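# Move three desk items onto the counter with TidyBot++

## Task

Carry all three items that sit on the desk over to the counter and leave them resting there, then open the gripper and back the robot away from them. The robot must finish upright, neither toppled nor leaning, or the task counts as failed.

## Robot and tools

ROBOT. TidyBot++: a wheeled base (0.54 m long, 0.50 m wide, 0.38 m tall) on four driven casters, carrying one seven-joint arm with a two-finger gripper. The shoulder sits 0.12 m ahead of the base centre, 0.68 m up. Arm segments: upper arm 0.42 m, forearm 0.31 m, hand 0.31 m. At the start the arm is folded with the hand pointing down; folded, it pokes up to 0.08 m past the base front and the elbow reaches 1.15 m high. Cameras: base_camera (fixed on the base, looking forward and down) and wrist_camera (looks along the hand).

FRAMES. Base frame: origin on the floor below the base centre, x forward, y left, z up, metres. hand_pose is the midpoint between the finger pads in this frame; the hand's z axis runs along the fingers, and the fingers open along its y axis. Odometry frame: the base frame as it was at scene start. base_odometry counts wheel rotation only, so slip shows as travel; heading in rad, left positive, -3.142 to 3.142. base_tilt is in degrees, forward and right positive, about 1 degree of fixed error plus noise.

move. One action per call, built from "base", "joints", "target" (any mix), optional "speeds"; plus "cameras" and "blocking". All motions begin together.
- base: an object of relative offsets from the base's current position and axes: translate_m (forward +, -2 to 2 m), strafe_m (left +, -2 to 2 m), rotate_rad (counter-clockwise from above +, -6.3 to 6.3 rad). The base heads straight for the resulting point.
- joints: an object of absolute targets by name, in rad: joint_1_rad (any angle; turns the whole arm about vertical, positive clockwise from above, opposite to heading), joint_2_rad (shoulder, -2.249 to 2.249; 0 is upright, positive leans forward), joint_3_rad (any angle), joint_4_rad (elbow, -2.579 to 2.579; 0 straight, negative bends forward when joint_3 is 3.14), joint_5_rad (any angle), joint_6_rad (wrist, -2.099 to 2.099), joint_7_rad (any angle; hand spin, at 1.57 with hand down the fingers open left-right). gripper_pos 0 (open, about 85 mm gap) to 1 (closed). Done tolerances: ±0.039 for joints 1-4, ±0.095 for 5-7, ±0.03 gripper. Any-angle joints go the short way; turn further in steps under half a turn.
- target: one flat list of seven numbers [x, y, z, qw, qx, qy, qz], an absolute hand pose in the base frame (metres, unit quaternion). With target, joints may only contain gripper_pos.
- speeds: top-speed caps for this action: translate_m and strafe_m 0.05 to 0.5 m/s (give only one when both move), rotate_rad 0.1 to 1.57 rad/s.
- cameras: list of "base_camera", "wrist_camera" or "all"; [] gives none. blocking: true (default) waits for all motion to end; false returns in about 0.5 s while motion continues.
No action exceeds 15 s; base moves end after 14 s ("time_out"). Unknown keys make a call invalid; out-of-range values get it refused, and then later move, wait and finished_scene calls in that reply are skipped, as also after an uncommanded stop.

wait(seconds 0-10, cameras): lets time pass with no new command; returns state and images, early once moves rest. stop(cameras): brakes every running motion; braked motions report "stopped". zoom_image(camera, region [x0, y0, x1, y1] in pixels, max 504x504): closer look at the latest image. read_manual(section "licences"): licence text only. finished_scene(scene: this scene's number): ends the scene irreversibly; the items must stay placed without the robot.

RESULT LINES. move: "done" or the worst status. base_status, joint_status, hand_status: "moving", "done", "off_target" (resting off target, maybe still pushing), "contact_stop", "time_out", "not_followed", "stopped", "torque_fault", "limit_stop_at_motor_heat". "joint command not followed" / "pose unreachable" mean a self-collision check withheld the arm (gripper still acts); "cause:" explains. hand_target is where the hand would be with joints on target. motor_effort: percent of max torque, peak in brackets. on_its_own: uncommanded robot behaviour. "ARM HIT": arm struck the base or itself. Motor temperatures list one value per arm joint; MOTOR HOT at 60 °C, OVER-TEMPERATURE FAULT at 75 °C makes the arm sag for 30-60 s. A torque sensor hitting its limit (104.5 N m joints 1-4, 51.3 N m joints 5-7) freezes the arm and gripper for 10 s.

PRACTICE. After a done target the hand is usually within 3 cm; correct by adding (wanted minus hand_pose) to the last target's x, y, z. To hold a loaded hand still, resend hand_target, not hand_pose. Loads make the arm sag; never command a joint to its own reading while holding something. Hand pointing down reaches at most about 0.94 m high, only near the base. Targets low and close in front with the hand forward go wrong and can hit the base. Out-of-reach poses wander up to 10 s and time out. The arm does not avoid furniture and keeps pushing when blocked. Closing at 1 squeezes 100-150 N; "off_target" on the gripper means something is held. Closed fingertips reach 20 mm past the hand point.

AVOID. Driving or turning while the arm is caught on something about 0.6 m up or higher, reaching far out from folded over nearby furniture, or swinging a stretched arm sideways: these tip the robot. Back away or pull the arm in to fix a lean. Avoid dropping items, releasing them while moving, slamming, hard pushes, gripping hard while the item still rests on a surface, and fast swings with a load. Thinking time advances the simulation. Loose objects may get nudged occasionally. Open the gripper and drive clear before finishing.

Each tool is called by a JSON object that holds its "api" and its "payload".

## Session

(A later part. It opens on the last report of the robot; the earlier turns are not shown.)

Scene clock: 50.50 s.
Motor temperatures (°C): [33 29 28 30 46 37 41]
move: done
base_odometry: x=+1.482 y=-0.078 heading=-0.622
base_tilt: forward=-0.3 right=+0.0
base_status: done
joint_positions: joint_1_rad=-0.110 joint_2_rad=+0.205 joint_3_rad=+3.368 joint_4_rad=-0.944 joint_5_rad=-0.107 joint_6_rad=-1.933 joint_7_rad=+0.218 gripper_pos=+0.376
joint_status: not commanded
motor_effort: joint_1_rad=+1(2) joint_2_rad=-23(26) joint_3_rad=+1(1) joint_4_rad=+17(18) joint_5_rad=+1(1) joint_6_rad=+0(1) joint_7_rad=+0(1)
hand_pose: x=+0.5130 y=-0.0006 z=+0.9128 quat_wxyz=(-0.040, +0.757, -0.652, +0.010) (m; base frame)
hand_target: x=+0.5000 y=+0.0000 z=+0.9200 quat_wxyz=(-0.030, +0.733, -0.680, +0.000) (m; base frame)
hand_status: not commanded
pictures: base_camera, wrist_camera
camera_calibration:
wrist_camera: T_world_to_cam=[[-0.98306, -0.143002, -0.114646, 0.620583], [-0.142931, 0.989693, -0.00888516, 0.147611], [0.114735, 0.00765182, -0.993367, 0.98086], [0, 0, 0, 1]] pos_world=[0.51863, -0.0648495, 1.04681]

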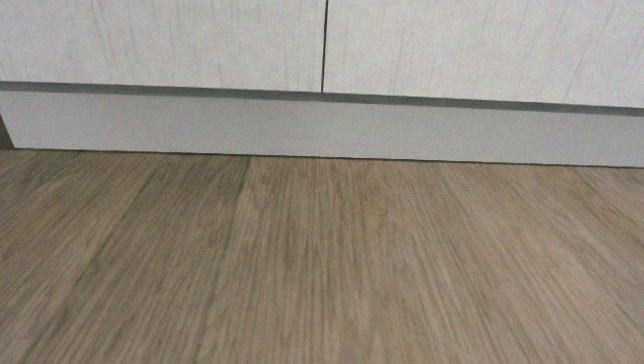

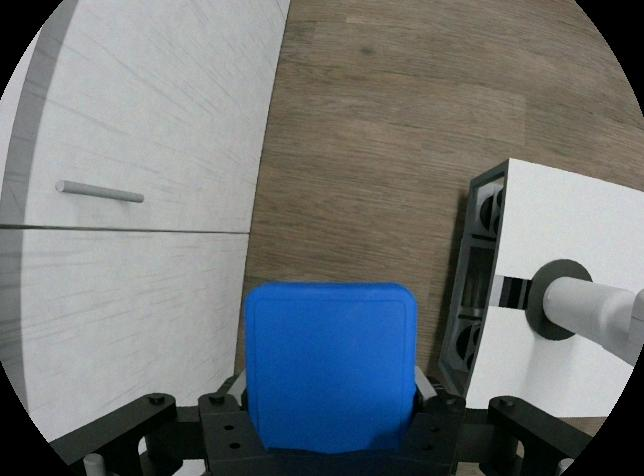

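{"api": "move", "payload": {"target": [0.47, 0.0, 0.955, -0.03, 0.733, -0.680, 0], "cameras": ["wrist_camera"]}}

{"api": "move", "payload": {"base": {"translate_m":0.1}, "cameras": ["wrist_camera"]}}

Scene clock: 53.03 s.
Motor temperatures (°C): [33 29 28 30 46 37 41]
move: done
base_odometry: x=+1.482 y=-0.078 heading=-0.622
base_tilt: forward=-0.3 right=+0.0
base_status: not commanded
joint_positions: joint_1_rad=-0.110 joint_2_rad=+0.180 joint_3_rad=+3.367 joint_4_rad=-0.857 joint_5_rad=-0.107 joint_6_rad=-2.045 joint_7_rad=+0.211 gripper_pos=+0.376
joint_status: not commanded
motor_effort: joint_1_rad=+0(1) joint_2_rad=-22(25) joint_3_rad=+1(1) joint_4_rad=+17(18) joint_5_rad=+1(1) joint_6_rad=+0(1) joint_7_rad=+0(1)
hand_pose: x=+0.4866 y=+0.0007 z=+0.9459 quat_wxyz=(-0.040, +0.758, -0.651, +0.010) (m; base frame)
hand_target: x=+0.4700 y=+0.0000 z=+0.9550 quat_wxyz=(-0.030, +0.733, -0.680, +0.000) (m; base frame)
hand_status: done (0.019 m and 4.7 deg from the pose sent, 0.060 m and 4.5 deg at the start)
pictures: wrist_camera
camera_calibration:
wrist_camera: T_world_to_cam=[[-0.982698, -0.145704, -0.114346, 0.598134], [-0.145721, 0.989291, -0.00825379, 0.143523], [0.114324, 0.00855173, -0.993407, 1.01704], [0, 0, 0, 1]] pos_world=[0.492427, -0.0635327, 1.07991]

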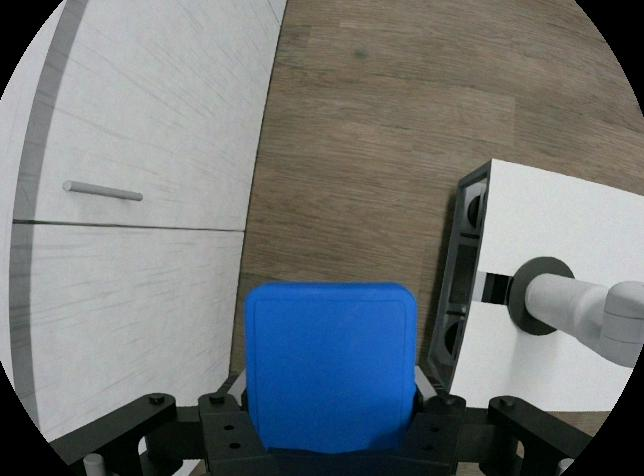

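Scene clock: 54.37 s.
Motor temperatures (°C): [33 29 28 30 46 37 41]
move: done
base_odometry: x=+1.563 y=-0.137 heading=-0.622
base_tilt: forward=-0.3 right=+0.0
base_status: done
joint_positions: joint_1_rad=-0.110 joint_2_rad=+0.181 joint_3_rad=+3.367 joint_4_rad=-0.857 joint_5_rad=-0.107 joint_6_rad=-2.051 joint_7_rad=+0.211 gripper_pos=+0.376
joint_status: not commanded
motor_effort: joint_1_rad=+0(1) joint_2_rad=-21(26) joint_3_rad=+1(1) joint_4_rad=+16(17) joint_5_rad=+1(1) joint_6_rad=+0(2) joint_7_rad=+0(1)
hand_pose: x=+0.4849 y=+0.0008 z=+0.9458 quat_wxyz=(-0.038, +0.758, -0.651, +0.007) (m; base frame)
hand_target: x=+0.4700 y=+0.0000 z=+0.9550 quat_wxyz=(-0.030, +0.733, -0.680, +0.000) (m; base frame)
hand_status: not commanded
pictures: wrist_camera
camera_calibration:
wrist_camera: T_world_to_cam=[[-0.98337, -0.145603, -0.108551, 0.591304], [-0.1457, 0.989304, -0.00708193, 0.142115], [0.108421, 0.00885161, -0.994066, 1.02054], [0, 0, 0, 1]] pos_world=[0.491529, -0.0635332, 1.07968]

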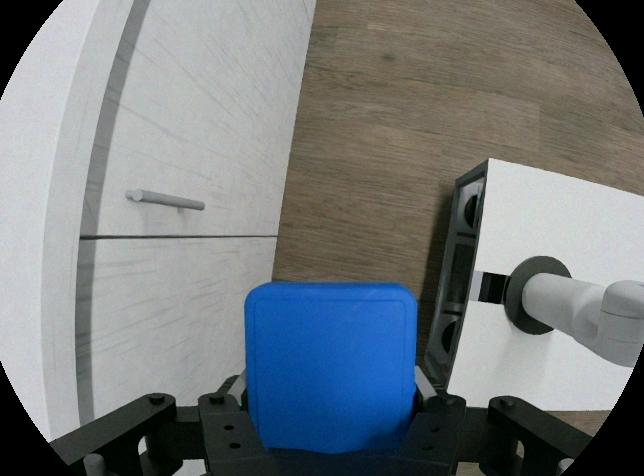

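{"api": "move", "payload": {"base": {"translate_m":0.15}, "cameras": ["wrist_camera"]}}

Scene clock: 56.53 s.
Motor temperatures (°C): [33 29 28 30 46 37 41]
move: done
base_odometry: x=+1.685 y=-0.224 heading=-0.622
base_tilt: forward=-0.3 right=+0.0
base_status: done
joint_positions: joint_1_rad=-0.110 joint_2_rad=+0.183 joint_3_rad=+3.367 joint_4_rad=-0.856 joint_5_rad=-0.107 joint_6_rad=-2.053 joint_7_rad=+0.210 gripper_pos=+0.376
joint_status: not commanded
motor_effort: joint_1_rad=+1(1) joint_2_rad=-21(26) joint_3_rad=+0(2) joint_4_rad=+16(17) joint_5_rad=+0(1) joint_6_rad=+0(2) joint_7_rad=+0(1)
hand_pose: x=+0.4848 y=+0.0009 z=+0.9452 quat_wxyz=(-0.037, +0.758, -0.651, +0.006) (m; base frame)
hand_target: x=+0.4700 y=+0.0000 z=+0.9550 quat_wxyz=(-0.030, +0.733, -0.680, +0.000) (m; base frame)
hand_status: not commanded
pictures: wrist_camera
camera_calibration:
wrist_camera: T_world_to_cam=[[-0.983728, -0.145669, -0.105168, 0.588178], [-0.145779, 0.989295, -0.00668865, 0.141685], [0.105017, 0.00875149, -0.994432, 1.02204], [0, 0, 0, 1]] pos_world=[0.49193, -0.0634329, 1.07915]

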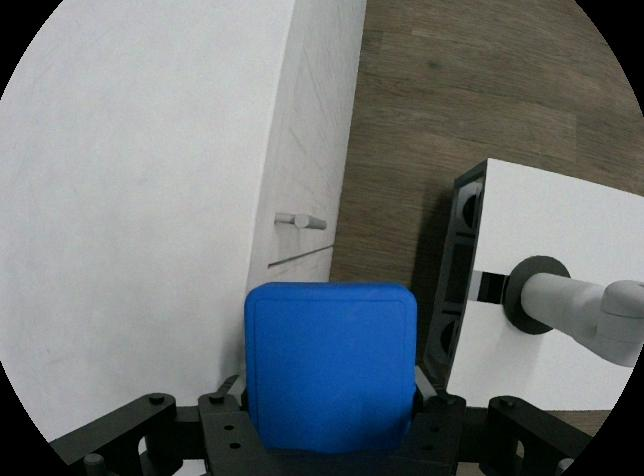

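{"api": "move", "payload": {"base": {"translate_m":0.13}, "speeds": {"translate_m":0.2}, "cameras": ["wrist_camera"]}}

{"api": "move", "payload": {"target": [0.53, 0.0, 0.945, -0.03, 0.733, -0.680, 0]}}

Scene clock: 58.37 s.
Motor temperatures (°C): [33 29 28 30 46 37 41]
move: done
base_odometry: x=+1.791 y=-0.299 heading=-0.621
base_tilt: forward=-0.3 right=+0.0
base_status: done
joint_positions: joint_1_rad=-0.110 joint_2_rad=+0.177 joint_3_rad=+3.367 joint_4_rad=-0.856 joint_5_rad=-0.107 joint_6_rad=-2.054 joint_7_rad=+0.210 gripper_pos=+0.376
joint_status: not commanded
motor_effort: joint_1_rad=+1(1) joint_2_rad=-21(25) joint_3_rad=+1(1) joint_4_rad=+16(18) joint_5_rad=+1(1) joint_6_rad=+0(2) joint_7_rad=+0(1)
hand_pose: x=+0.4832 y=+0.0007 z=+0.9472 quat_wxyz=(-0.039, +0.758, -0.651, +0.008) (m; base frame)
hand_target: x=+0.4700 y=+0.0000 z=+0.9550 quat_wxyz=(-0.030, +0.733, -0.680, +0.000) (m; base frame)
hand_status: not commanded
pictures: wrist_camera
camera_calibration:
wrist_camera: T_world_to_cam=[[-0.983213, -0.145565, -0.110013, 0.591091], [-0.145707, 0.989305, -0.00679192, 0.141638], [0.109825, 0.00935176, -0.993907, 1.02142], [0, 0, 0, 1]] pos_world=[0.489629, -0.0636333, 1.08118]

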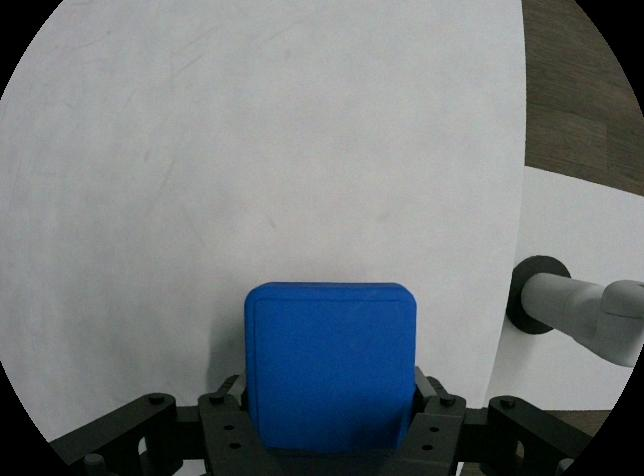

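Scene clock: 59.80 s.
Motor temperatures (°C): [33 29 28 30 46 37 41]
move: done
base_odometry: x=+1.791 y=-0.299 heading=-0.621
base_tilt: forward=-0.3 right=+0.0
base_status: not commanded
joint_positions: joint_1_rad=-0.097 joint_2_rad=+0.331 joint_3_rad=+3.375 joint_4_rad=-0.676 joint_5_rad=-0.107 joint_6_rad=-2.054 joint_7_rad=+0.210 gripper_pos=+0.376
joint_status: not commanded
motor_effort: joint_1_rad=+0(1) joint_2_rad=-27(30) joint_3_rad=+1(1) joint_4_rad=+16(17) joint_5_rad=+1(1) joint_6_rad=+1(1) joint_7_rad=+0(1)
hand_pose: x=+0.5488 y=-0.0028 z=+0.9385 quat_wxyz=(-0.032, +0.755, -0.654, +0.030) (m; base frame)
hand_target: x=+0.5372 y=-0.0005 z=+0.9454 quat_wxyz=(-0.037, +0.732, -0.680, +0.009) (m; base frame)
hand_status: done (0.020 m and 5.2 deg from the pose sent, 0.047 m and 4.6 deg at the start; a joint's target at an end of its range on 26 of 26 steps)
pictures: base_camera, wrist_camera
camera_calibration:
wrist_camera: T_world_to_cam=[[-0.981643, -0.14024, -0.129263, 0.671364], [-0.134945, 0.989646, -0.0488925, 0.18828], [0.134781, -0.0305516, -0.990404, 0.988396], [0, 0, 0, 1]] pos_world=[0.55123, -0.0619812, 1.0749]

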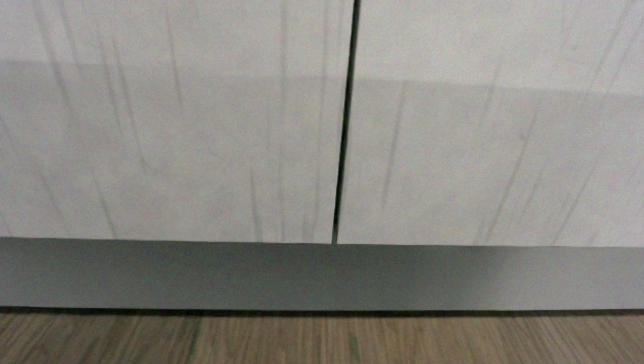

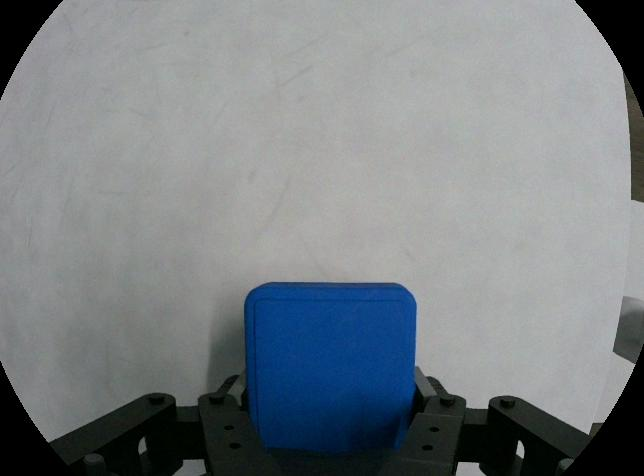

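{"api": "move", "payload": {"target": [0.53, 0.0, 0.925, -0.005, 0.733, -0.680, -0.021], "cameras": ["wrist_camera"]}}

Scene clock: 60.97 s.
Motor temperatures (°C): [33 29 28 30 46 37 41]
move: done
base_odometry: x=+1.791 y=-0.299 heading=-0.621
base_tilt: forward=-0.3 right=+0.0
base_status: not commanded
joint_positions: joint_1_rad=-0.097 joint_2_rad=+0.347 joint_3_rad=+3.391 joint_4_rad=-0.681 joint_5_rad=-0.107 joint_6_rad=-2.054 joint_7_rad=+0.210 gripper_pos=+0.376
joint_status: not commanded
motor_effort: joint_1_rad=+0(1) joint_2_rad=-28(29) joint_3_rad=+1(1) joint_4_rad=+16(17) joint_5_rad=+1(1) joint_6_rad=+0(1) joint_7_rad=+1(1)
hand_pose: x=+0.5522 y=-0.0075 z=+0.9302 quat_wxyz=(-0.023, +0.750, -0.660, +0.025) (m; base frame)
hand_target: x=+0.5384 y=-0.0007 z=+0.9249 quat_wxyz=(-0.013, +0.733, -0.680, -0.010) (m; base frame)
hand_status: done (0.024 m and 6.4 deg from the pose sent, 0.023 m and 7.7 deg at the start; a joint's target at an end of its range on 12 of 12 steps)
pictures: wrist_camera
camera_calibration:
wrist_camera: T_world_to_cam=[[-0.986146, -0.125899, -0.108003, 0.655772], [-0.120813, 0.99129, -0.0524291, 0.188472], [0.113663, -0.0386546, -0.992767, 0.993347], [0, 0, 0, 1]] pos_world=[0.55655, -0.0658717, 1.06687]

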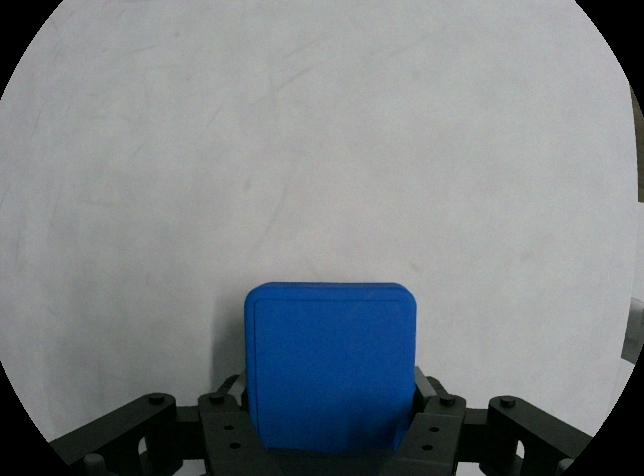

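{"api": "move", "payload": {"joints": {"joint_2_rad":0.285,"joint_4_rad":-0.845,"joint_6_rad":-2.005}, "cameras": ["wrist_camera"]}}

Scene clock: 62.77 s.
Motor temperatures (°C): [33 29 28 30 46 37 41]
move: off_target
base_odometry: x=+1.791 y=-0.299 heading=-0.621
base_tilt: forward=-0.3 right=-0.1
base_status: not commanded
joint_positions: joint_1_rad=-0.097 joint_2_rad=+0.276 joint_3_rad=+3.391 joint_4_rad=-0.806 joint_5_rad=-0.107 joint_6_rad=-2.041 joint_7_rad=+0.210 gripper_pos=+0.376
joint_status: joint_4_rad off_target (ended at -0.806, target -0.845); the others done
motor_effort: joint_1_rad=+1(2) joint_2_rad=-21(28) joint_3_rad=+1(1) joint_4_rad=+12(17) joint_5_rad=+1(2) joint_6_rad=-1(3) joint_7_rad=+0(0)
hand_pose: x=+0.5200 y=-0.0096 z=+0.9242 quat_wxyz=(-0.018, +0.747, -0.664, +0.003) (m; base frame)
hand_target: x=+0.5276 y=-0.0048 z=+0.9104 quat_wxyz=(-0.028, +0.726, -0.687, -0.012) (m; base frame)
hand_status: not commanded
pictures: wrist_camera
camera_calibration:
wrist_camera: T_world_to_cam=[[-0.99082, -0.114216, -0.0723273, 0.592702], [-0.112677, 0.993316, -0.0250283, 0.156786], [0.0747026, -0.0166489, -0.997067, 1.01554], [0, 0, 0, 1]] pos_world=[0.529064, -0.0711343, 1.05935]

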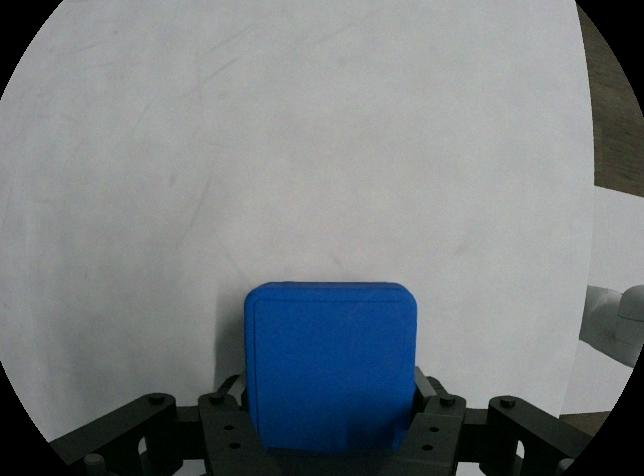

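{"api": "move", "payload": {"joints": {"joint_2_rad":0.285,"joint_4_rad":-0.825,"joint_6_rad":-2.02}, "cameras": ["wrist_camera"]}}

{"api": "move", "payload": {"joints": {"gripper_pos":0.2}, "cameras": ["wrist_camera"]}}

Scene clock: 63.80 s.
Motor temperatures (°C): [33 29 28 30 46 37 41]
move: done
base_odometry: x=+1.791 y=-0.299 heading=-0.621
base_tilt: forward=-0.3 right=-0.1
base_status: not commanded
joint_positions: joint_1_rad=-0.097 joint_2_rad=+0.276 joint_3_rad=+3.391 joint_4_rad=-0.806 joint_5_rad=-0.107 joint_6_rad=-2.041 joint_7_rad=+0.210 gripper_pos=+0.376
joint_status: all done
motor_effort: joint_1_rad=+1(2) joint_2_rad=-21(22) joint_3_rad=+1(1) joint_4_rad=+12(13) joint_5_rad=+0(1) joint_6_rad=-1(3) joint_7_rad=+0(0)
hand_pose: x=+0.5200 y=-0.0096 z=+0.9243 quat_wxyz=(-0.018, +0.747, -0.664, +0.003) (m; base frame)
hand_target: x=+0.5263 y=-0.0045 z=+0.9160 quat_wxyz=(-0.029, +0.727, -0.686, -0.009) (m; base frame)
hand_status: not commanded
pictures: wrist_camera
camera_calibration:
wrist_camera: T_world_to_cam=[[-0.990804, -0.114228, -0.0725247, 0.592902], [-0.112683, 0.993315, -0.0250513, 0.156814], [0.0749014, -0.0166486, -0.997052, 1.01542], [0, 0, 0, 1]] pos_world=[0.529064, -0.0711342, 1.05935]

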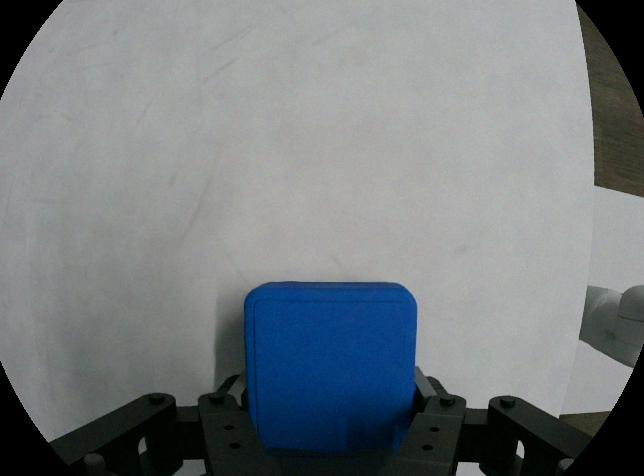

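Scene clock: 64.60 s.
Motor temperatures (°C): [33 29 28 30 46 37 41]
move: done
base_odometry: x=+1.791 y=-0.299 heading=-0.621
base_tilt: forward=-0.3 right=+0.0
base_status: not commanded
joint_positions: joint_1_rad=-0.097 joint_2_rad=+0.279 joint_3_rad=+3.391 joint_4_rad=-0.813 joint_5_rad=-0.107 joint_6_rad=-2.041 joint_7_rad=+0.210 gripper_pos=+0.200
joint_status: all done
motor_effort: joint_1_rad=+1(2) joint_2_rad=-25(26) joint_3_rad=+1(1) joint_4_rad=+16(17) joint_5_rad=+0(1) joint_6_rad=+0(2) joint_7_rad=+0(1)
hand_pose: x=+0.5193 y=-0.0095 z=+0.9212 quat_wxyz=(-0.016, +0.747, -0.664, -0.001) (m; base frame)
hand_target: x=+0.5263 y=-0.0045 z=+0.9160 quat_wxyz=(-0.029, +0.727, -0.686, -0.009) (m; base frame)
hand_status: not commanded
pictures: wrist_camera
camera_calibration:
wrist_camera: T_world_to_cam=[[-0.991538, -0.113666, -0.0627056, 0.583308], [-0.112424, 0.993394, -0.0229932, 0.154597], [0.0649049, -0.015749, -0.997767, 1.01824], [0, 0, 0, 1]] pos_world=[0.529665, -0.0712373, 1.05609]

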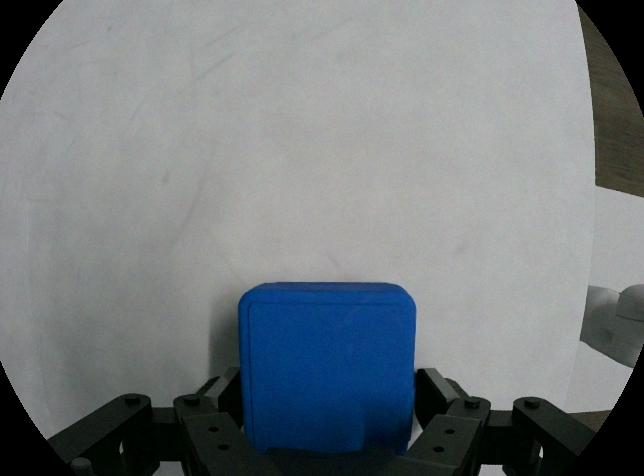

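{"api": "move", "payload": {"joints": {"gripper_pos":0}, "cameras": []}}

{"api": "move", "payload": {"joints": {"joint_2_rad":0.21,"joint_4_rad":-0.73}, "cameras": ["wrist_camera"]}}

{"api": "move", "payload": {"joints": {"joint_2_rad":0.12,"joint_4_rad":-0.58}, "cameras": ["wrist_camera"]}}

Scene clock: 66.23 s.
Motor temperatures (°C): [33 29 28 30 46 37 41]
move: done
base_odometry: x=+1.791 y=-0.299 heading=-0.621
base_tilt: forward=-0.3 right=+0.0
base_status: not commanded
joint_positions: joint_1_rad=-0.097 joint_2_rad=+0.279 joint_3_rad=+3.391 joint_4_rad=-0.813 joint_5_rad=-0.107 joint_6_rad=-2.041 joint_7_rad=+0.210 gripper_pos=+0.000
joint_status: all done
motor_effort: joint_1_rad=+1(1) joint_2_rad=-25(25) joint_3_rad=+1(1) joint_4_rad=+16(17) joint_5_rad=+0(1) joint_6_rad=+0(1) joint_7_rad=+0(1)
hand_pose: x=+0.5193 y=-0.0095 z=+0.9212 quat_wxyz=(-0.016, +0.747, -0.664, -0.001) (m; base frame)
hand_target: x=+0.5263 y=-0.0045 z=+0.9160 quat_wxyz=(-0.029, +0.727, -0.686, -0.009) (m; base frame)
hand_status: not commanded
pictures: none
No camera images: "cameras" was empty.

Scene clock: 67.27 s.
Motor temperatures (°C): [33 29 28 30 46 37 41]
move: done
base_odometry: x=+1.791 y=-0.299 heading=-0.621
base_tilt: forward=-0.3 right=+0.0
base_status: not commanded
joint_positions: joint_1_rad=-0.097 joint_2_rad=+0.210 joint_3_rad=+3.391 joint_4_rad=-0.752 joint_5_rad=-0.107 joint_6_rad=-2.041 joint_7_rad=+0.210 gripper_pos=+0.000
joint_status: all done
motor_effort: joint_1_rad=+0(1) joint_2_rad=-22(28) joint_3_rad=+0(1) joint_4_rad=+16(18) joint_5_rad=+0(1) joint_6_rad=+0(2) joint_7_rad=+0(1)
hand_pose: x=+0.5103 y=-0.0115 z=+0.9662 quat_wxyz=(-0.058, +0.747, -0.661, +0.048) (m; base frame)
hand_target: x=+0.5202 y=-0.0068 z=+0.9745 quat_wxyz=(-0.083, +0.728, -0.679, +0.054) (m; base frame)
hand_status: not commanded
pictures: wrist_camera
camera_calibration:
wrist_camera: T_world_to_cam=[[-0.974766, -0.117551, -0.18977, 0.691165], [-0.111989, 0.992912, -0.0398068, 0.17262], [0.193104, -0.0175501, -0.981021, 0.982078], [0, 0, 0, 1]] pos_world=[0.503412, -0.0729143, 1.10147]

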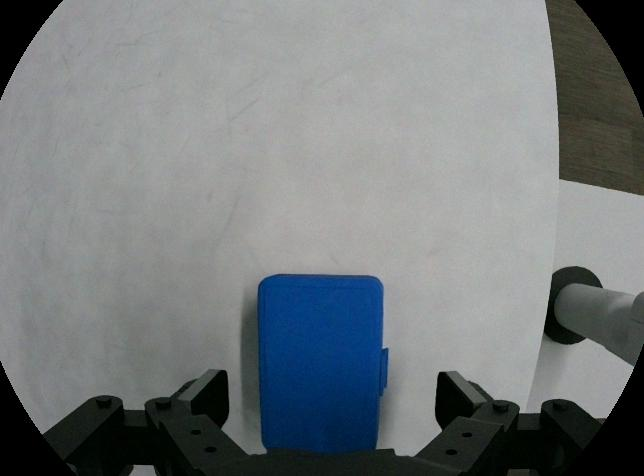

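Scene clock: 68.40 s.
Motor temperatures (°C): [33 29 28 30 46 37 41]
move: done
base_odometry: x=+1.791 y=-0.299 heading=-0.621
base_tilt: forward=-0.3 right=+0.0
base_status: not commanded
joint_positions: joint_1_rad=-0.097 joint_2_rad=+0.116 joint_3_rad=+3.391 joint_4_rad=-0.602 joint_5_rad=-0.107 joint_6_rad=-2.041 joint_7_rad=+0.210 gripper_pos=+0.000
joint_status: all done
motor_effort: joint_1_rad=+1(1) joint_2_rad=-16(25) joint_3_rad=+0(1) joint_4_rad=+14(17) joint_5_rad=+1(1) joint_6_rad=+3(4) joint_7_rad=+0(1)
hand_pose: x=+0.4933 y=-0.0146 z=+1.0487 quat_wxyz=(-0.132, +0.738, -0.646, +0.141) (m; base frame)
hand_target: x=+0.5022 y=-0.0096 z=+1.0576 quat_wxyz=(-0.157, +0.719, -0.661, +0.145) (m; base frame)
hand_status: not commanded
pictures: wrist_camera
camera_calibration:
wrist_camera: T_world_to_cam=[[-0.900658, -0.127271, -0.415472, 0.889809], [-0.10359, 0.991466, -0.079153, 0.214045], [0.422, -0.0282509, -0.906155, 0.874732], [0, 0, 0, 1]] pos_world=[0.45445, -0.0742593, 1.17928]

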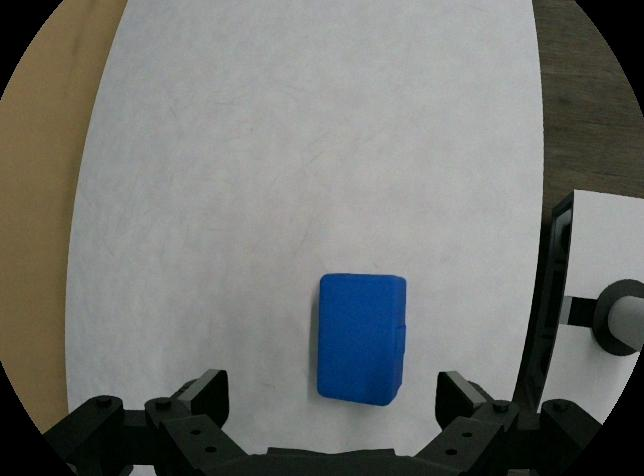

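{"api": "move", "payload": {"base": {"translate_m":-1.2,"strafe_m":-0.878}, "cameras": []}}

{"api": "move", "payload": {"base": {"rotate_rad":3.14}, "cameras": []}}

{"api": "move", "payload": {"base": {"translate_m":1.28}}}

Scene clock: 74.10 s.
Motor temperatures (°C): [33 29 28 30 46 37 41]
move: done
base_odometry: x=+0.304 y=-0.315 heading=-0.621
base_tilt: forward=-0.3 right=+0.0
base_status: done
joint_positions: joint_1_rad=-0.097 joint_2_rad=+0.117 joint_3_rad=+3.392 joint_4_rad=-0.602 joint_5_rad=-0.107 joint_6_rad=-2.041 joint_7_rad=+0.210 gripper_pos=+0.000
joint_status: not commanded
motor_effort: joint_1_rad=+1(2) joint_2_rad=-17(21) joint_3_rad=+1(1) joint_4_rad=+14(15) joint_5_rad=+1(2) joint_6_rad=+3(4) joint_7_rad=+0(1)
hand_pose: x=+0.4936 y=-0.0149 z=+1.0484 quat_wxyz=(-0.131, +0.738, -0.647, +0.141) (m; base frame)
hand_target: x=+0.5022 y=-0.0096 z=+1.0576 quat_wxyz=(-0.157, +0.719, -0.661, +0.145) (m; base frame)
hand_status: not commanded
pictures: none
No camera images: "cameras" was empty.

Scene clock: 77.47 s.
Motor temperatures (°C): [33 29 28 30 46 37 41]
move: done
base_odometry: x=+0.304 y=-0.315 heading=+2.518
base_tilt: forward=-0.3 right=+0.0
base_status: done
joint_positions: joint_1_rad=-0.097 joint_2_rad=+0.123 joint_3_rad=+3.395 joint_4_rad=-0.602 joint_5_rad=-0.107 joint_6_rad=-2.041 joint_7_rad=+0.210 gripper_pos=+0.000
joint_status: not commanded
motor_effort: joint_1_rad=+0(2) joint_2_rad=-17(21) joint_3_rad=+0(2) joint_4_rad=+14(16) joint_5_rad=+1(2) joint_6_rad=+2(4) joint_7_rad=+0(1)
hand_pose: x=+0.4959 y=-0.0156 z=+1.0461 quat_wxyz=(-0.129, +0.737, -0.648, +0.139) (m; base frame)
hand_target: x=+0.5022 y=-0.0096 z=+1.0576 quat_wxyz=(-0.157, +0.719, -0.661, +0.145) (m; base frame)
hand_status: not commanded
pictures: none
No camera images: "cameras" was empty.

Scene clock: 80.93 s.
Motor temperatures (°C): [33 29 28 30 46 37 41]
move: done
base_odometry: x=-0.735 y=+0.433 heading=+2.519
base_tilt: forward=-0.3 right=+0.0
base_status: done
joint_positions: joint_1_rad=-0.097 joint_2_rad=+0.123 joint_3_rad=+3.395 joint_4_rad=-0.602 joint_5_rad=-0.107 joint_6_rad=-2.041 joint_7_rad=+0.210 gripper_pos=+0.000
joint_status: not commanded
motor_effort: joint_1_rad=+0(1) joint_2_rad=-18(21) joint_3_rad=+0(1) joint_4_rad=+14(16) joint_5_rad=+0(1) joint_6_rad=+3(4) joint_7_rad=+0(1)
hand_pose: x=+0.4957 y=-0.0156 z=+1.0463 quat_wxyz=(-0.129, +0.737, -0.648, +0.140) (m; base frame)
hand_target: x=+0.5022 y=-0.0096 z=+1.0576 quat_wxyz=(-0.157, +0.719, -0.661, +0.145) (m; base frame)
hand_status: not commanded
pictures: base_camera, wrist_camera
camera_calibration:
wrist_camera: T_world_to_cam=[[-0.903828, -0.124157, -0.409488, 0.886305], [-0.100164, 0.99178, -0.0796242, 0.214031], [0.416008, -0.0309504, -0.908834, 0.877239], [0, 0, 0, 1]] pos_world=[0.457567, -0.0750793, 1.17724]

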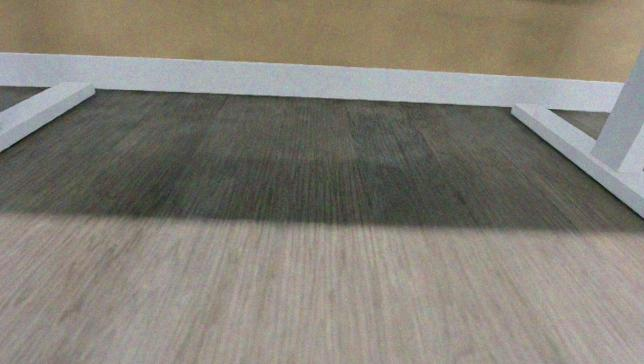

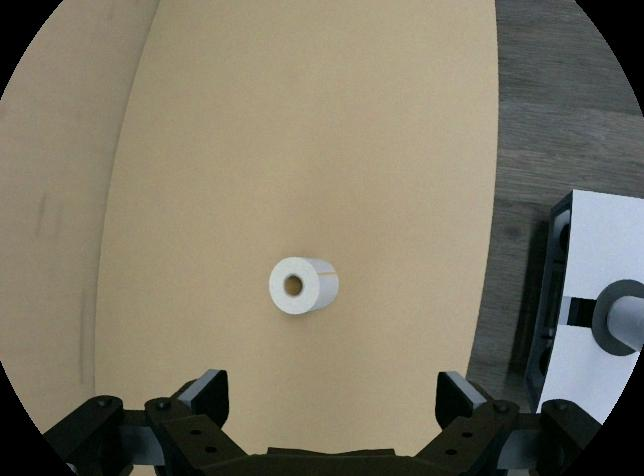

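{"api": "move", "payload": {"base": {"translate_m":0.08}, "cameras": []}}

{"api": "move", "payload": {"target": [0.60, 0.004, 0.86, -0.03, 0.733, -0.680, 0]}}

Scene clock: 83.10 s.
Motor temperatures (°C): [33 29 28 30 46 37 41]
move: done
base_odometry: x=-0.800 y=+0.479 heading=+2.520
base_tilt: forward=-0.3 right=+0.0
base_status: done
joint_positions: joint_1_rad=-0.097 joint_2_rad=+0.125 joint_3_rad=+3.395 joint_4_rad=-0.601 joint_5_rad=-0.107 joint_6_rad=-2.041 joint_7_rad=+0.210 gripper_pos=+0.000
joint_status: not commanded
motor_effort: joint_1_rad=+0(1) joint_2_rad=-17(23) joint_3_rad=+0(1) joint_4_rad=+14(16) joint_5_rad=+0(1) joint_6_rad=+3(4) joint_7_rad=+0(1)
hand_pose: x=+0.4966 y=-0.0156 z=+1.0455 quat_wxyz=(-0.128, +0.737, -0.648, +0.139) (m; base frame)
hand_target: x=+0.5022 y=-0.0096 z=+1.0576 quat_wxyz=(-0.157, +0.719, -0.661, +0.145) (m; base frame)
hand_status: not commanded
pictures: none
No camera images: "cameras" was empty.

Scene clock: 84.80 s.
Motor temperatures (°C): [33 29 28 30 46 37 41]
move: done
base_odometry: x=-0.800 y=+0.479 heading=+2.520
base_tilt: forward=-0.3 right=+0.0
base_status: not commanded
joint_positions: joint_1_rad=-0.097 joint_2_rad=+0.423 joint_3_rad=+3.395 joint_4_rad=-0.809 joint_5_rad=-0.107 joint_6_rad=-1.931 joint_7_rad=+0.210 gripper_pos=+0.000
joint_status: not commanded
motor_effort: joint_1_rad=+0(1) joint_2_rad=-31(37) joint_3_rad=+1(2) joint_4_rad=+17(19) joint_5_rad=+1(2) joint_6_rad=-1(3) joint_7_rad=+0(1)
hand_pose: x=+0.5842 y=-0.0112 z=+0.8604 quat_wxyz=(+0.004, +0.746, -0.666, -0.004) (m; base frame)
hand_target: x=+0.6000 y=+0.0040 z=+0.8600 quat_wxyz=(-0.030, +0.733, -0.680, +0.000) (m; base frame)
hand_status: done (0.022 m and 4.5 deg from the pose sent, 0.213 m and 19.9 deg at the start)
pictures: base_camera, wrist_camera
camera_calibration:
wrist_camera: T_world_to_cam=[[-0.993459, -0.110268, -0.029674, 0.616374], [-0.108847, 0.992999, -0.0458829, 0.179739], [0.0345257, -0.0423529, -0.998506, 0.971504], [0, 0, 0, 1]] pos_world=[0.598365, -0.0693684, 0.99659]

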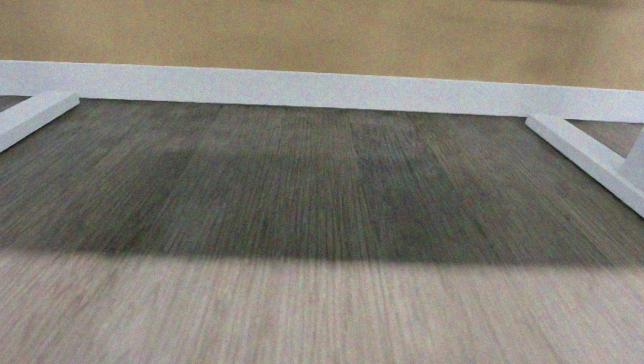

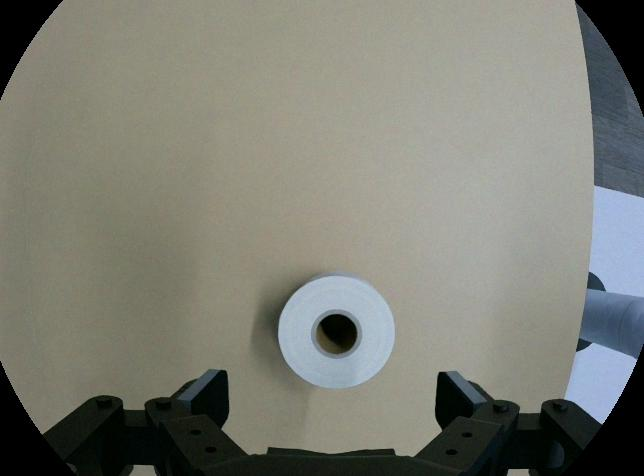

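{"api": "move", "payload": {"target": [0.598, -0.003, 0.80, -0.03, 0.733, -0.680, 0], "cameras": ["wrist_camera"]}}

Scene clock: 87.27 s.
Motor temperatures (°C): [33 29 28 30 46 37 41]
move: done
base_odometry: x=-0.800 y=+0.479 heading=+2.520
base_tilt: forward=-0.3 right=+0.0
base_status: not commanded
joint_positions: joint_1_rad=-0.104 joint_2_rad=+0.391 joint_3_rad=+3.395 joint_4_rad=-1.065 joint_5_rad=-0.107 joint_6_rad=-1.719 joint_7_rad=+0.210 gripper_pos=+0.000
joint_status: not commanded
motor_effort: joint_1_rad=+1(1) joint_2_rad=-31(32) joint_3_rad=+1(1) joint_4_rad=+17(18) joint_5_rad=+0(1) joint_6_rad=-1(1) joint_7_rad=+0(1)
hand_pose: x=+0.5846 y=-0.0149 z=+0.7979 quat_wxyz=(+0.002, +0.739, -0.673, -0.012) (m; base frame)
hand_target: x=+0.5980 y=-0.0030 z=+0.8000 quat_wxyz=(-0.030, +0.733, -0.680, +0.000) (m; base frame)
hand_status: done (0.018 m and 4.1 deg from the pose sent, 0.063 m and 4.5 deg at the start)
pictures: wrist_camera
camera_calibration:
wrist_camera: T_world_to_cam=[[-0.995602, -0.0910789, -0.0219169, 0.609844], [-0.0903834, 0.995428, -0.0308723, 0.15777], [0.0246285, -0.0287556, -0.999283, 0.915463], [0, 0, 0, 1]] pos_world=[0.598875, -0.0751799, 0.933043]

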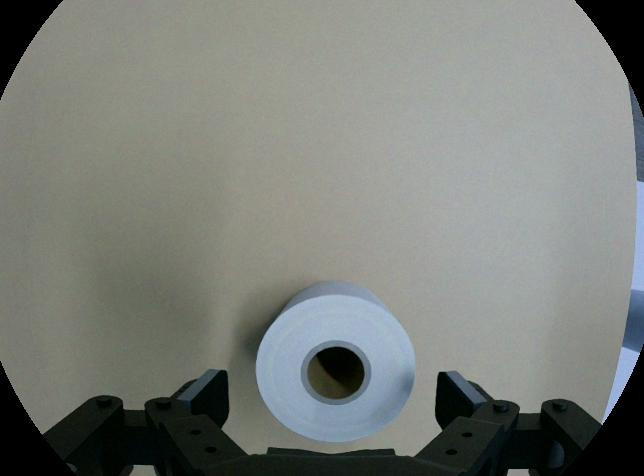

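{"api": "move", "payload": {"target": [0.597, -0.006, 0.742, -0.03, 0.733, -0.680, 0], "cameras": ["wrist_camera"]}}

Scene clock: 88.83 s.
Motor temperatures (°C): [33 29 28 30 46 37 41]
move: done
base_odometry: x=-0.800 y=+0.479 heading=+2.520
base_tilt: forward=-0.3 right=+0.0
base_status: not commanded
joint_positions: joint_1_rad=-0.116 joint_2_rad=+0.384 joint_3_rad=+3.396 joint_4_rad=-1.259 joint_5_rad=-0.107 joint_6_rad=-1.534 joint_7_rad=+0.210 gripper_pos=+0.000
joint_status: not commanded
motor_effort: joint_1_rad=+0(1) joint_2_rad=-30(32) joint_3_rad=+1(2) joint_4_rad=+19(19) joint_5_rad=+0(2) joint_6_rad=-1(1) joint_7_rad=+0(1)
hand_pose: x=+0.5829 y=-0.0153 z=+0.7405 quat_wxyz=(+0.002, +0.736, -0.677, -0.013) (m; base frame)
hand_target: x=+0.5970 y=-0.0060 z=+0.7420 quat_wxyz=(-0.030, +0.733, -0.680, +0.000) (m; base frame)
hand_status: done (0.017 m and 4.0 deg from the pose sent, 0.058 m and 4.1 deg at the start)
pictures: wrist_camera
camera_calibration:
wrist_camera: T_world_to_cam=[[-0.996487, -0.0810794, -0.020953, 0.606865], [-0.0804702, 0.996351, -0.0284439, 0.148689], [0.0231828, -0.0266579, -0.999376, 0.859129], [0, 0, 0, 1]] pos_world=[0.596781, -0.0760401, 0.875537]

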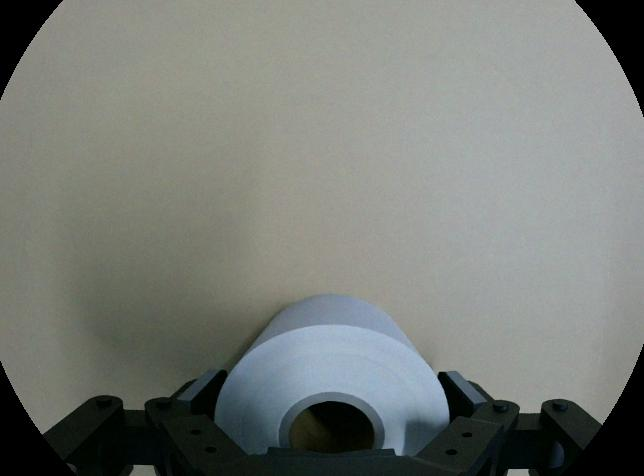

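{"api": "move", "payload": {"joints": {"gripper_pos":0.4}, "cameras": ["wrist_camera"]}}

{"api": "move", "payload": {"target": [0.59, -0.006, 0.86, -0.03, 0.733, -0.680, 0], "cameras": ["wrist_camera"]}}

Scene clock: 89.90 s.
Motor temperatures (°C): [33 29 28 30 46 37 41]
move: off_target
base_odometry: x=-0.800 y=+0.479 heading=+2.520
base_tilt: forward=-0.3 right=+0.0
base_status: not commanded
joint_positions: joint_1_rad=-0.116 joint_2_rad=+0.378 joint_3_rad=+3.396 joint_4_rad=-1.263 joint_5_rad=-0.107 joint_6_rad=-1.529 joint_7_rad=+0.210 gripper_pos=+0.242
joint_status: gripper_pos off_target (ended at +0.242, target +0.400)
motor_effort: joint_1_rad=+1(1) joint_2_rad=-29(32) joint_3_rad=+1(2) joint_4_rad=+17(19) joint_5_rad=+0(1) joint_6_rad=+1(1) joint_7_rad=+0(1)
hand_pose: x=+0.5826 y=-0.0155 z=+0.7417 quat_wxyz=(+0.000, +0.736, -0.677, -0.011) (m; base frame)
hand_target: x=+0.5970 y=-0.0060 z=+0.7420 quat_wxyz=(-0.030, +0.733, -0.680, +0.000) (m; base frame)
hand_status: not commanded
pictures: wrist_camera
camera_calibration:
wrist_camera: T_world_to_cam=[[-0.996392, -0.0805693, -0.0266781, 0.610773], [-0.0798045, 0.9964, -0.028589, 0.148672], [0.0288855, -0.0263568, -0.999235, 0.856883], [0, 0, 0, 1]] pos_world=[0.595683, -0.076343, 0.876772]

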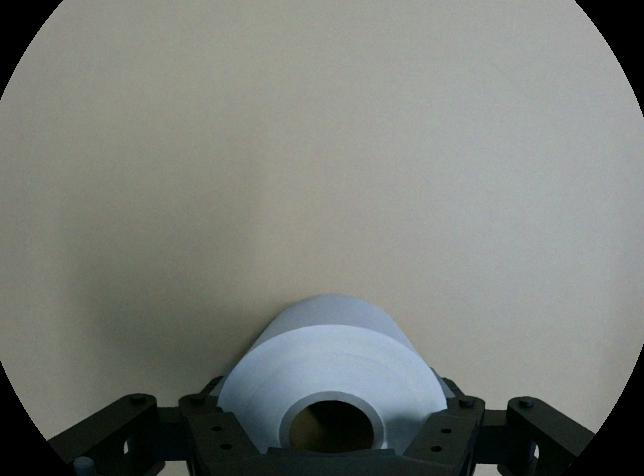

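Scene clock: 91.50 s.
Motor temperatures (°C): [33 29 28 30 46 37 41]
move: done
base_odometry: x=-0.800 y=+0.479 heading=+2.520
base_tilt: forward=-0.3 right=+0.0
base_status: not commanded
joint_positions: joint_1_rad=-0.106 joint_2_rad=+0.383 joint_3_rad=+3.396 joint_4_rad=-0.897 joint_5_rad=-0.107 joint_6_rad=-1.803 joint_7_rad=+0.210 gripper_pos=+0.242
joint_status: not commanded
motor_effort: joint_1_rad=+1(1) joint_2_rad=-32(34) joint_3_rad=+1(2) joint_4_rad=+19(21) joint_5_rad=+1(1) joint_6_rad=+0(1) joint_7_rad=+0(1)
hand_pose: x=+0.5985 y=-0.0122 z=+0.8531 quat_wxyz=(-0.023, +0.745, -0.666, +0.025) (m; base frame)
hand_target: x=+0.5900 y=-0.0060 z=+0.8600 quat_wxyz=(-0.030, +0.733, -0.680, +0.000) (m; base frame)
hand_status: done (0.013 m and 3.6 deg from the pose sent, 0.119 m and 3.7 deg at the start)
pictures: wrist_camera
camera_calibration:
wrist_camera: T_world_to_cam=[[-0.988014, -0.108947, -0.109358, 0.694981], [-0.103799, 0.993252, -0.0517272, 0.183948], [0.114256, -0.0397559, -0.992656, 0.910951], [0, 0, 0, 1]] pos_world=[0.601663, -0.0707754, 0.989778]

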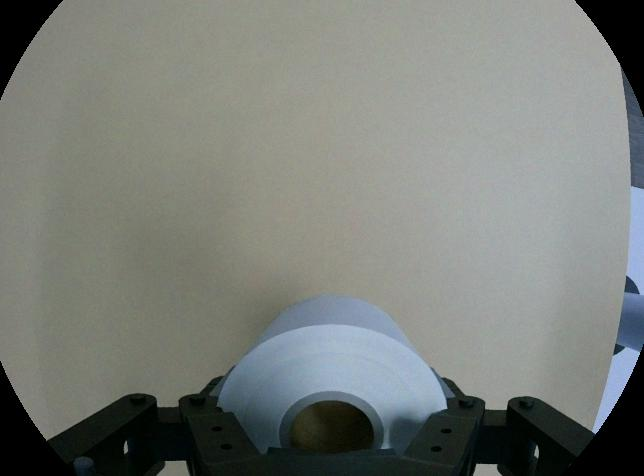

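{"api": "move", "payload": {"joints": {"joint_2_rad":0.19,"joint_4_rad":-0.73,"joint_6_rad":-2.05,"gripper_pos":0.5}, "cameras": ["wrist_camera"]}}

{"api": "move", "payload": {"base": {"translate_m":-1.0,"strafe_m":-0.625}, "cameras": []}}

{"api": "move", "payload": {"base": {"rotate_rad":3.14}, "cameras": []}}

{"api": "move", "payload": {"base": {"translate_m":1.2}}}

Scene clock: 94.00 s.
Motor temperatures (°C): [33 29 28 30 46 37 41]
move: off_target
base_odometry: x=-0.800 y=+0.479 heading=+2.520
base_tilt: forward=-0.3 right=+0.0
base_status: not commanded
joint_positions: joint_1_rad=-0.105 joint_2_rad=+0.191 joint_3_rad=+3.396 joint_4_rad=-0.755 joint_5_rad=-0.107 joint_6_rad=-1.995 joint_7_rad=+0.210 gripper_pos=+0.242
joint_status: gripper_pos off_target (ended at +0.242, target +0.500); the others done
motor_effort: joint_1_rad=+1(1) joint_2_rad=-23(36) joint_3_rad=+1(1) joint_4_rad=+18(21) joint_5_rad=+1(1) joint_6_rad=+2(4) joint_7_rad=+0(1)
hand_pose: x=+0.5186 y=-0.0119 z=+0.9750 quat_wxyz=(-0.077, +0.745, -0.658, +0.071) (m; base frame)
hand_target: x=+0.5053 y=-0.0052 z=+0.9807 quat_wxyz=(-0.084, +0.738, -0.668, +0.048) (m; base frame)
hand_status: not commanded
pictures: wrist_camera
camera_calibration:
wrist_camera: T_world_to_cam=[[-0.961213, -0.119027, -0.248803, 0.751341], [-0.110273, 0.992699, -0.0488824, 0.182237], [0.252805, -0.0195501, -0.96732, 0.944769], [0, 0, 0, 1]] pos_world=[0.503453, -0.0730061, 1.10974]

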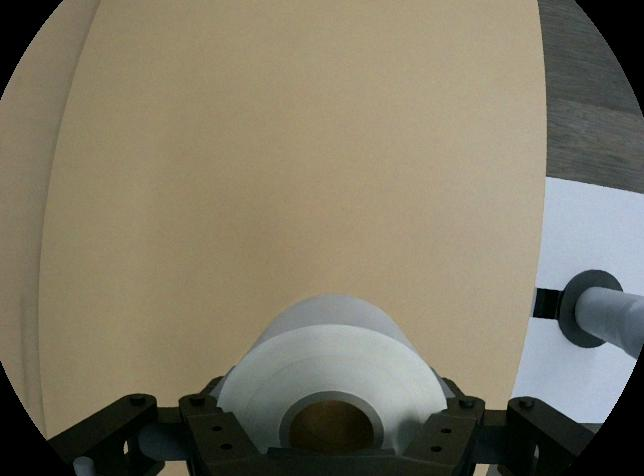

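Scene clock: 97.73 s.
Motor temperatures (°C): [33 29 28 30 46 37 41]
move: done
base_odometry: x=+0.377 y=+0.405 heading=+2.520
base_tilt: forward=-0.3 right=+0.0
base_status: done
joint_positions: joint_1_rad=-0.100 joint_2_rad=+0.194 joint_3_rad=+3.396 joint_4_rad=-0.755 joint_5_rad=-0.107 joint_6_rad=-1.998 joint_7_rad=+0.210 gripper_pos=+0.242
joint_status: not commanded
motor_effort: joint_1_rad=+0(3) joint_2_rad=-23(26) joint_3_rad=+0(2) joint_4_rad=+18(18) joint_5_rad=+0(1) joint_6_rad=+2(3) joint_7_rad=+0(1)
hand_pose: x=+0.5185 y=-0.0135 z=+0.9735 quat_wxyz=(-0.075, +0.744, -0.660, +0.069) (m; base frame)
hand_target: x=+0.5053 y=-0.0052 z=+0.9807 quat_wxyz=(-0.084, +0.738, -0.668, +0.048) (m; base frame)
hand_status: not commanded
pictures: none
No camera images: "cameras" was empty.

Scene clock: 101.10 s.
Motor temperatures (°C): [33 29 28 30 46 37 41]
move: done
base_odometry: x=+0.377 y=+0.405 heading=-0.624
base_tilt: forward=-0.3 right=+0.0
base_status: done
joint_positions: joint_1_rad=-0.095 joint_2_rad=+0.204 joint_3_rad=+3.397 joint_4_rad=-0.755 joint_5_rad=-0.107 joint_6_rad=-1.998 joint_7_rad=+0.210 gripper_pos=+0.242
joint_status: not commanded
motor_effort: joint_1_rad=+1(3) joint_2_rad=-23(28) joint_3_rad=+1(2) joint_4_rad=+17(19) joint_5_rad=+0(2) joint_6_rad=+2(3) joint_7_rad=+0(1)
hand_pose: x=+0.5211 y=-0.0156 z=+0.9698 quat_wxyz=(-0.071, +0.743, -0.663, +0.066) (m; base frame)
hand_target: x=+0.5053 y=-0.0052 z=+0.9807 quat_wxyz=(-0.084, +0.738, -0.668, +0.048) (m; base frame)
hand_status: not commanded
pictures: none
No camera images: "cameras" was empty.

Scene clock: 104.43 s.
Motor temperatures (°C): [33 29 28 30 46 37 40]
move: done
base_odometry: x=+1.351 y=-0.296 heading=-0.623
base_tilt: forward=-0.3 right=+0.0
base_status: done
joint_positions: joint_1_rad=-0.095 joint_2_rad=+0.201 joint_3_rad=+3.397 joint_4_rad=-0.755 joint_5_rad=-0.107 joint_6_rad=-2.000 joint_7_rad=+0.210 gripper_pos=+0.242
joint_status: not commanded
motor_effort: joint_1_rad=+0(2) joint_2_rad=-24(27) joint_3_rad=+1(1) joint_4_rad=+17(18) joint_5_rad=+0(1) joint_6_rad=+1(3) joint_7_rad=+0(1)
hand_pose: x=+0.5196 y=-0.0156 z=+0.9708 quat_wxyz=(-0.071, +0.743, -0.663, +0.066) (m; base frame)
hand_target: x=+0.5053 y=-0.0052 z=+0.9807 quat_wxyz=(-0.084, +0.738, -0.668, +0.048) (m; base frame)
hand_status: not commanded
pictures: base_camera, wrist_camera
camera_calibration:
wrist_camera: T_world_to_cam=[[-0.966068, -0.109109, -0.234111, 0.73926], [-0.100669, 0.993774, -0.0477395, 0.17971], [0.237862, -0.0225519, -0.971037, 0.951765], [0, 0, 0, 1]] pos_world=[0.505877, -0.0764677, 1.10585]

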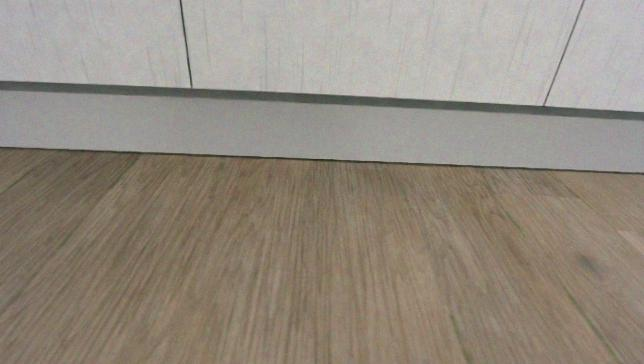

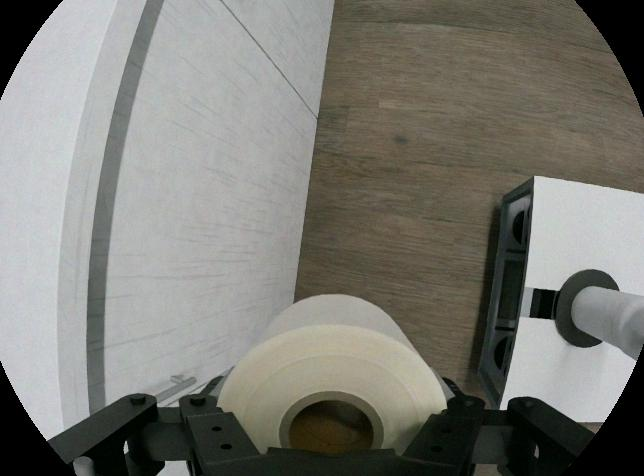

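{"api": "move", "payload": {"base": {"translate_m":0.41,"rotate_rad":0.02}, "speeds": {"translate_m":0.25}}}

Scene clock: 107.30 s.
Motor temperatures (°C): [33 29 28 30 46 37 40]
move: done
base_odometry: x=+1.684 y=-0.535 heading=-0.602
base_tilt: forward=-0.3 right=+0.0
base_status: done
joint_positions: joint_1_rad=-0.094 joint_2_rad=+0.200 joint_3_rad=+3.397 joint_4_rad=-0.755 joint_5_rad=-0.108 joint_6_rad=-2.002 joint_7_rad=+0.210 gripper_pos=+0.242
joint_status: not commanded
motor_effort: joint_1_rad=+1(3) joint_2_rad=-24(27) joint_3_rad=+0(2) joint_4_rad=+18(18) joint_5_rad=+0(2) joint_6_rad=+2(3) joint_7_rad=+1(1)
hand_pose: x=+0.5189 y=-0.0158 z=+0.9710 quat_wxyz=(-0.071, +0.742, -0.663, +0.066) (m; base frame)
hand_target: x=+0.5053 y=-0.0052 z=+0.9807 quat_wxyz=(-0.084, +0.738, -0.668, +0.048) (m; base frame)
hand_status: not commanded
pictures: base_camera, wrist_camera
camera_calibration:
wrist_camera: T_world_to_cam=[[-0.966357, -0.108524, -0.233187, 0.737851], [-0.100267, 0.993849, -0.0470134, 0.178856], [0.236855, -0.0220508, -0.971295, 0.952826], [0, 0, 0, 1]] pos_world=[0.505279, -0.0766711, 1.10594]

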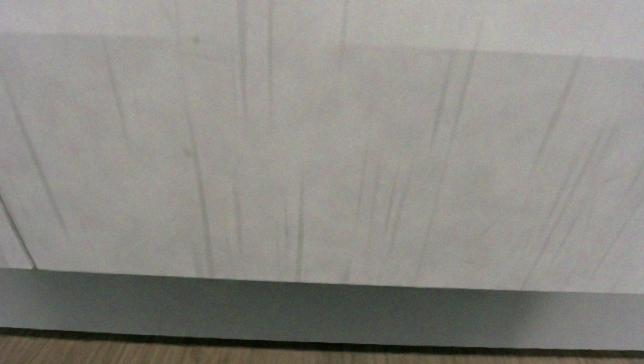

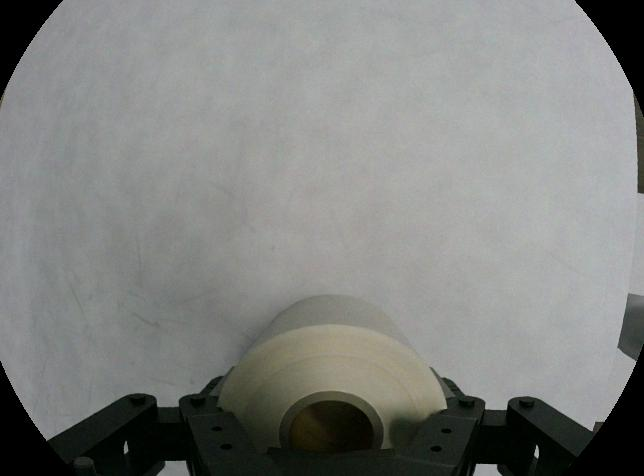

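{"api": "move", "payload": {"joints": {"joint_2_rad":0.218,"joint_4_rad":-0.78,"joint_6_rad":-2.09}, "cameras": ["wrist_camera"]}}

Scene clock: 108.83 s.
Motor temperatures (°C): [33 29 28 30 46 37 40]
move: done
base_odometry: x=+1.684 y=-0.535 heading=-0.602
base_tilt: forward=-0.3 right=+0.0
base_status: not commanded
joint_positions: joint_1_rad=-0.094 joint_2_rad=+0.213 joint_3_rad=+3.397 joint_4_rad=-0.776 joint_5_rad=-0.108 joint_6_rad=-2.037 joint_7_rad=+0.210 gripper_pos=+0.242
joint_status: all done
motor_effort: joint_1_rad=+1(1) joint_2_rad=-24(25) joint_3_rad=+0(1) joint_4_rad=+17(19) joint_5_rad=+1(1) joint_6_rad=+1(3) joint_7_rad=+0(1)
hand_pose: x=+0.5091 y=-0.0142 z=+0.9578 quat_wxyz=(-0.051, +0.744, -0.665, +0.038) (m; base frame)
hand_target: x=+0.4947 y=-0.0032 z=+0.9541 quat_wxyz=(-0.048, +0.739, -0.672, +0.002) (m; base frame)
hand_status: not commanded
pictures: wrist_camera
camera_calibration:
wrist_camera: T_world_to_cam=[[-0.980028, -0.107618, -0.167225, 0.669289], [-0.103253, 0.994053, -0.0346087, 0.165371], [0.169955, -0.0166511, -0.985311, 0.990032], [0, 0, 0, 1]] pos_world=[0.504736, -0.0758745, 1.09313]

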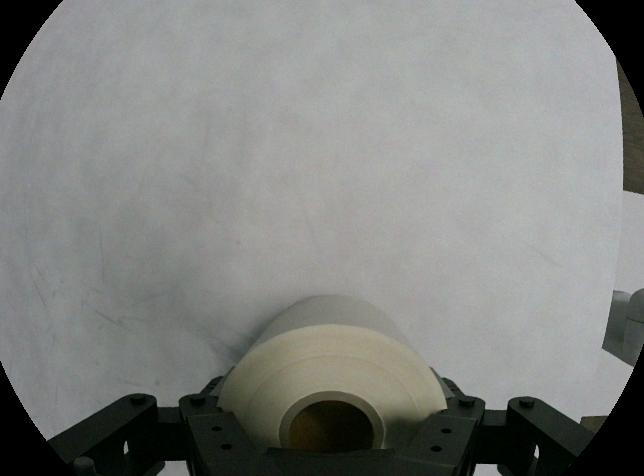

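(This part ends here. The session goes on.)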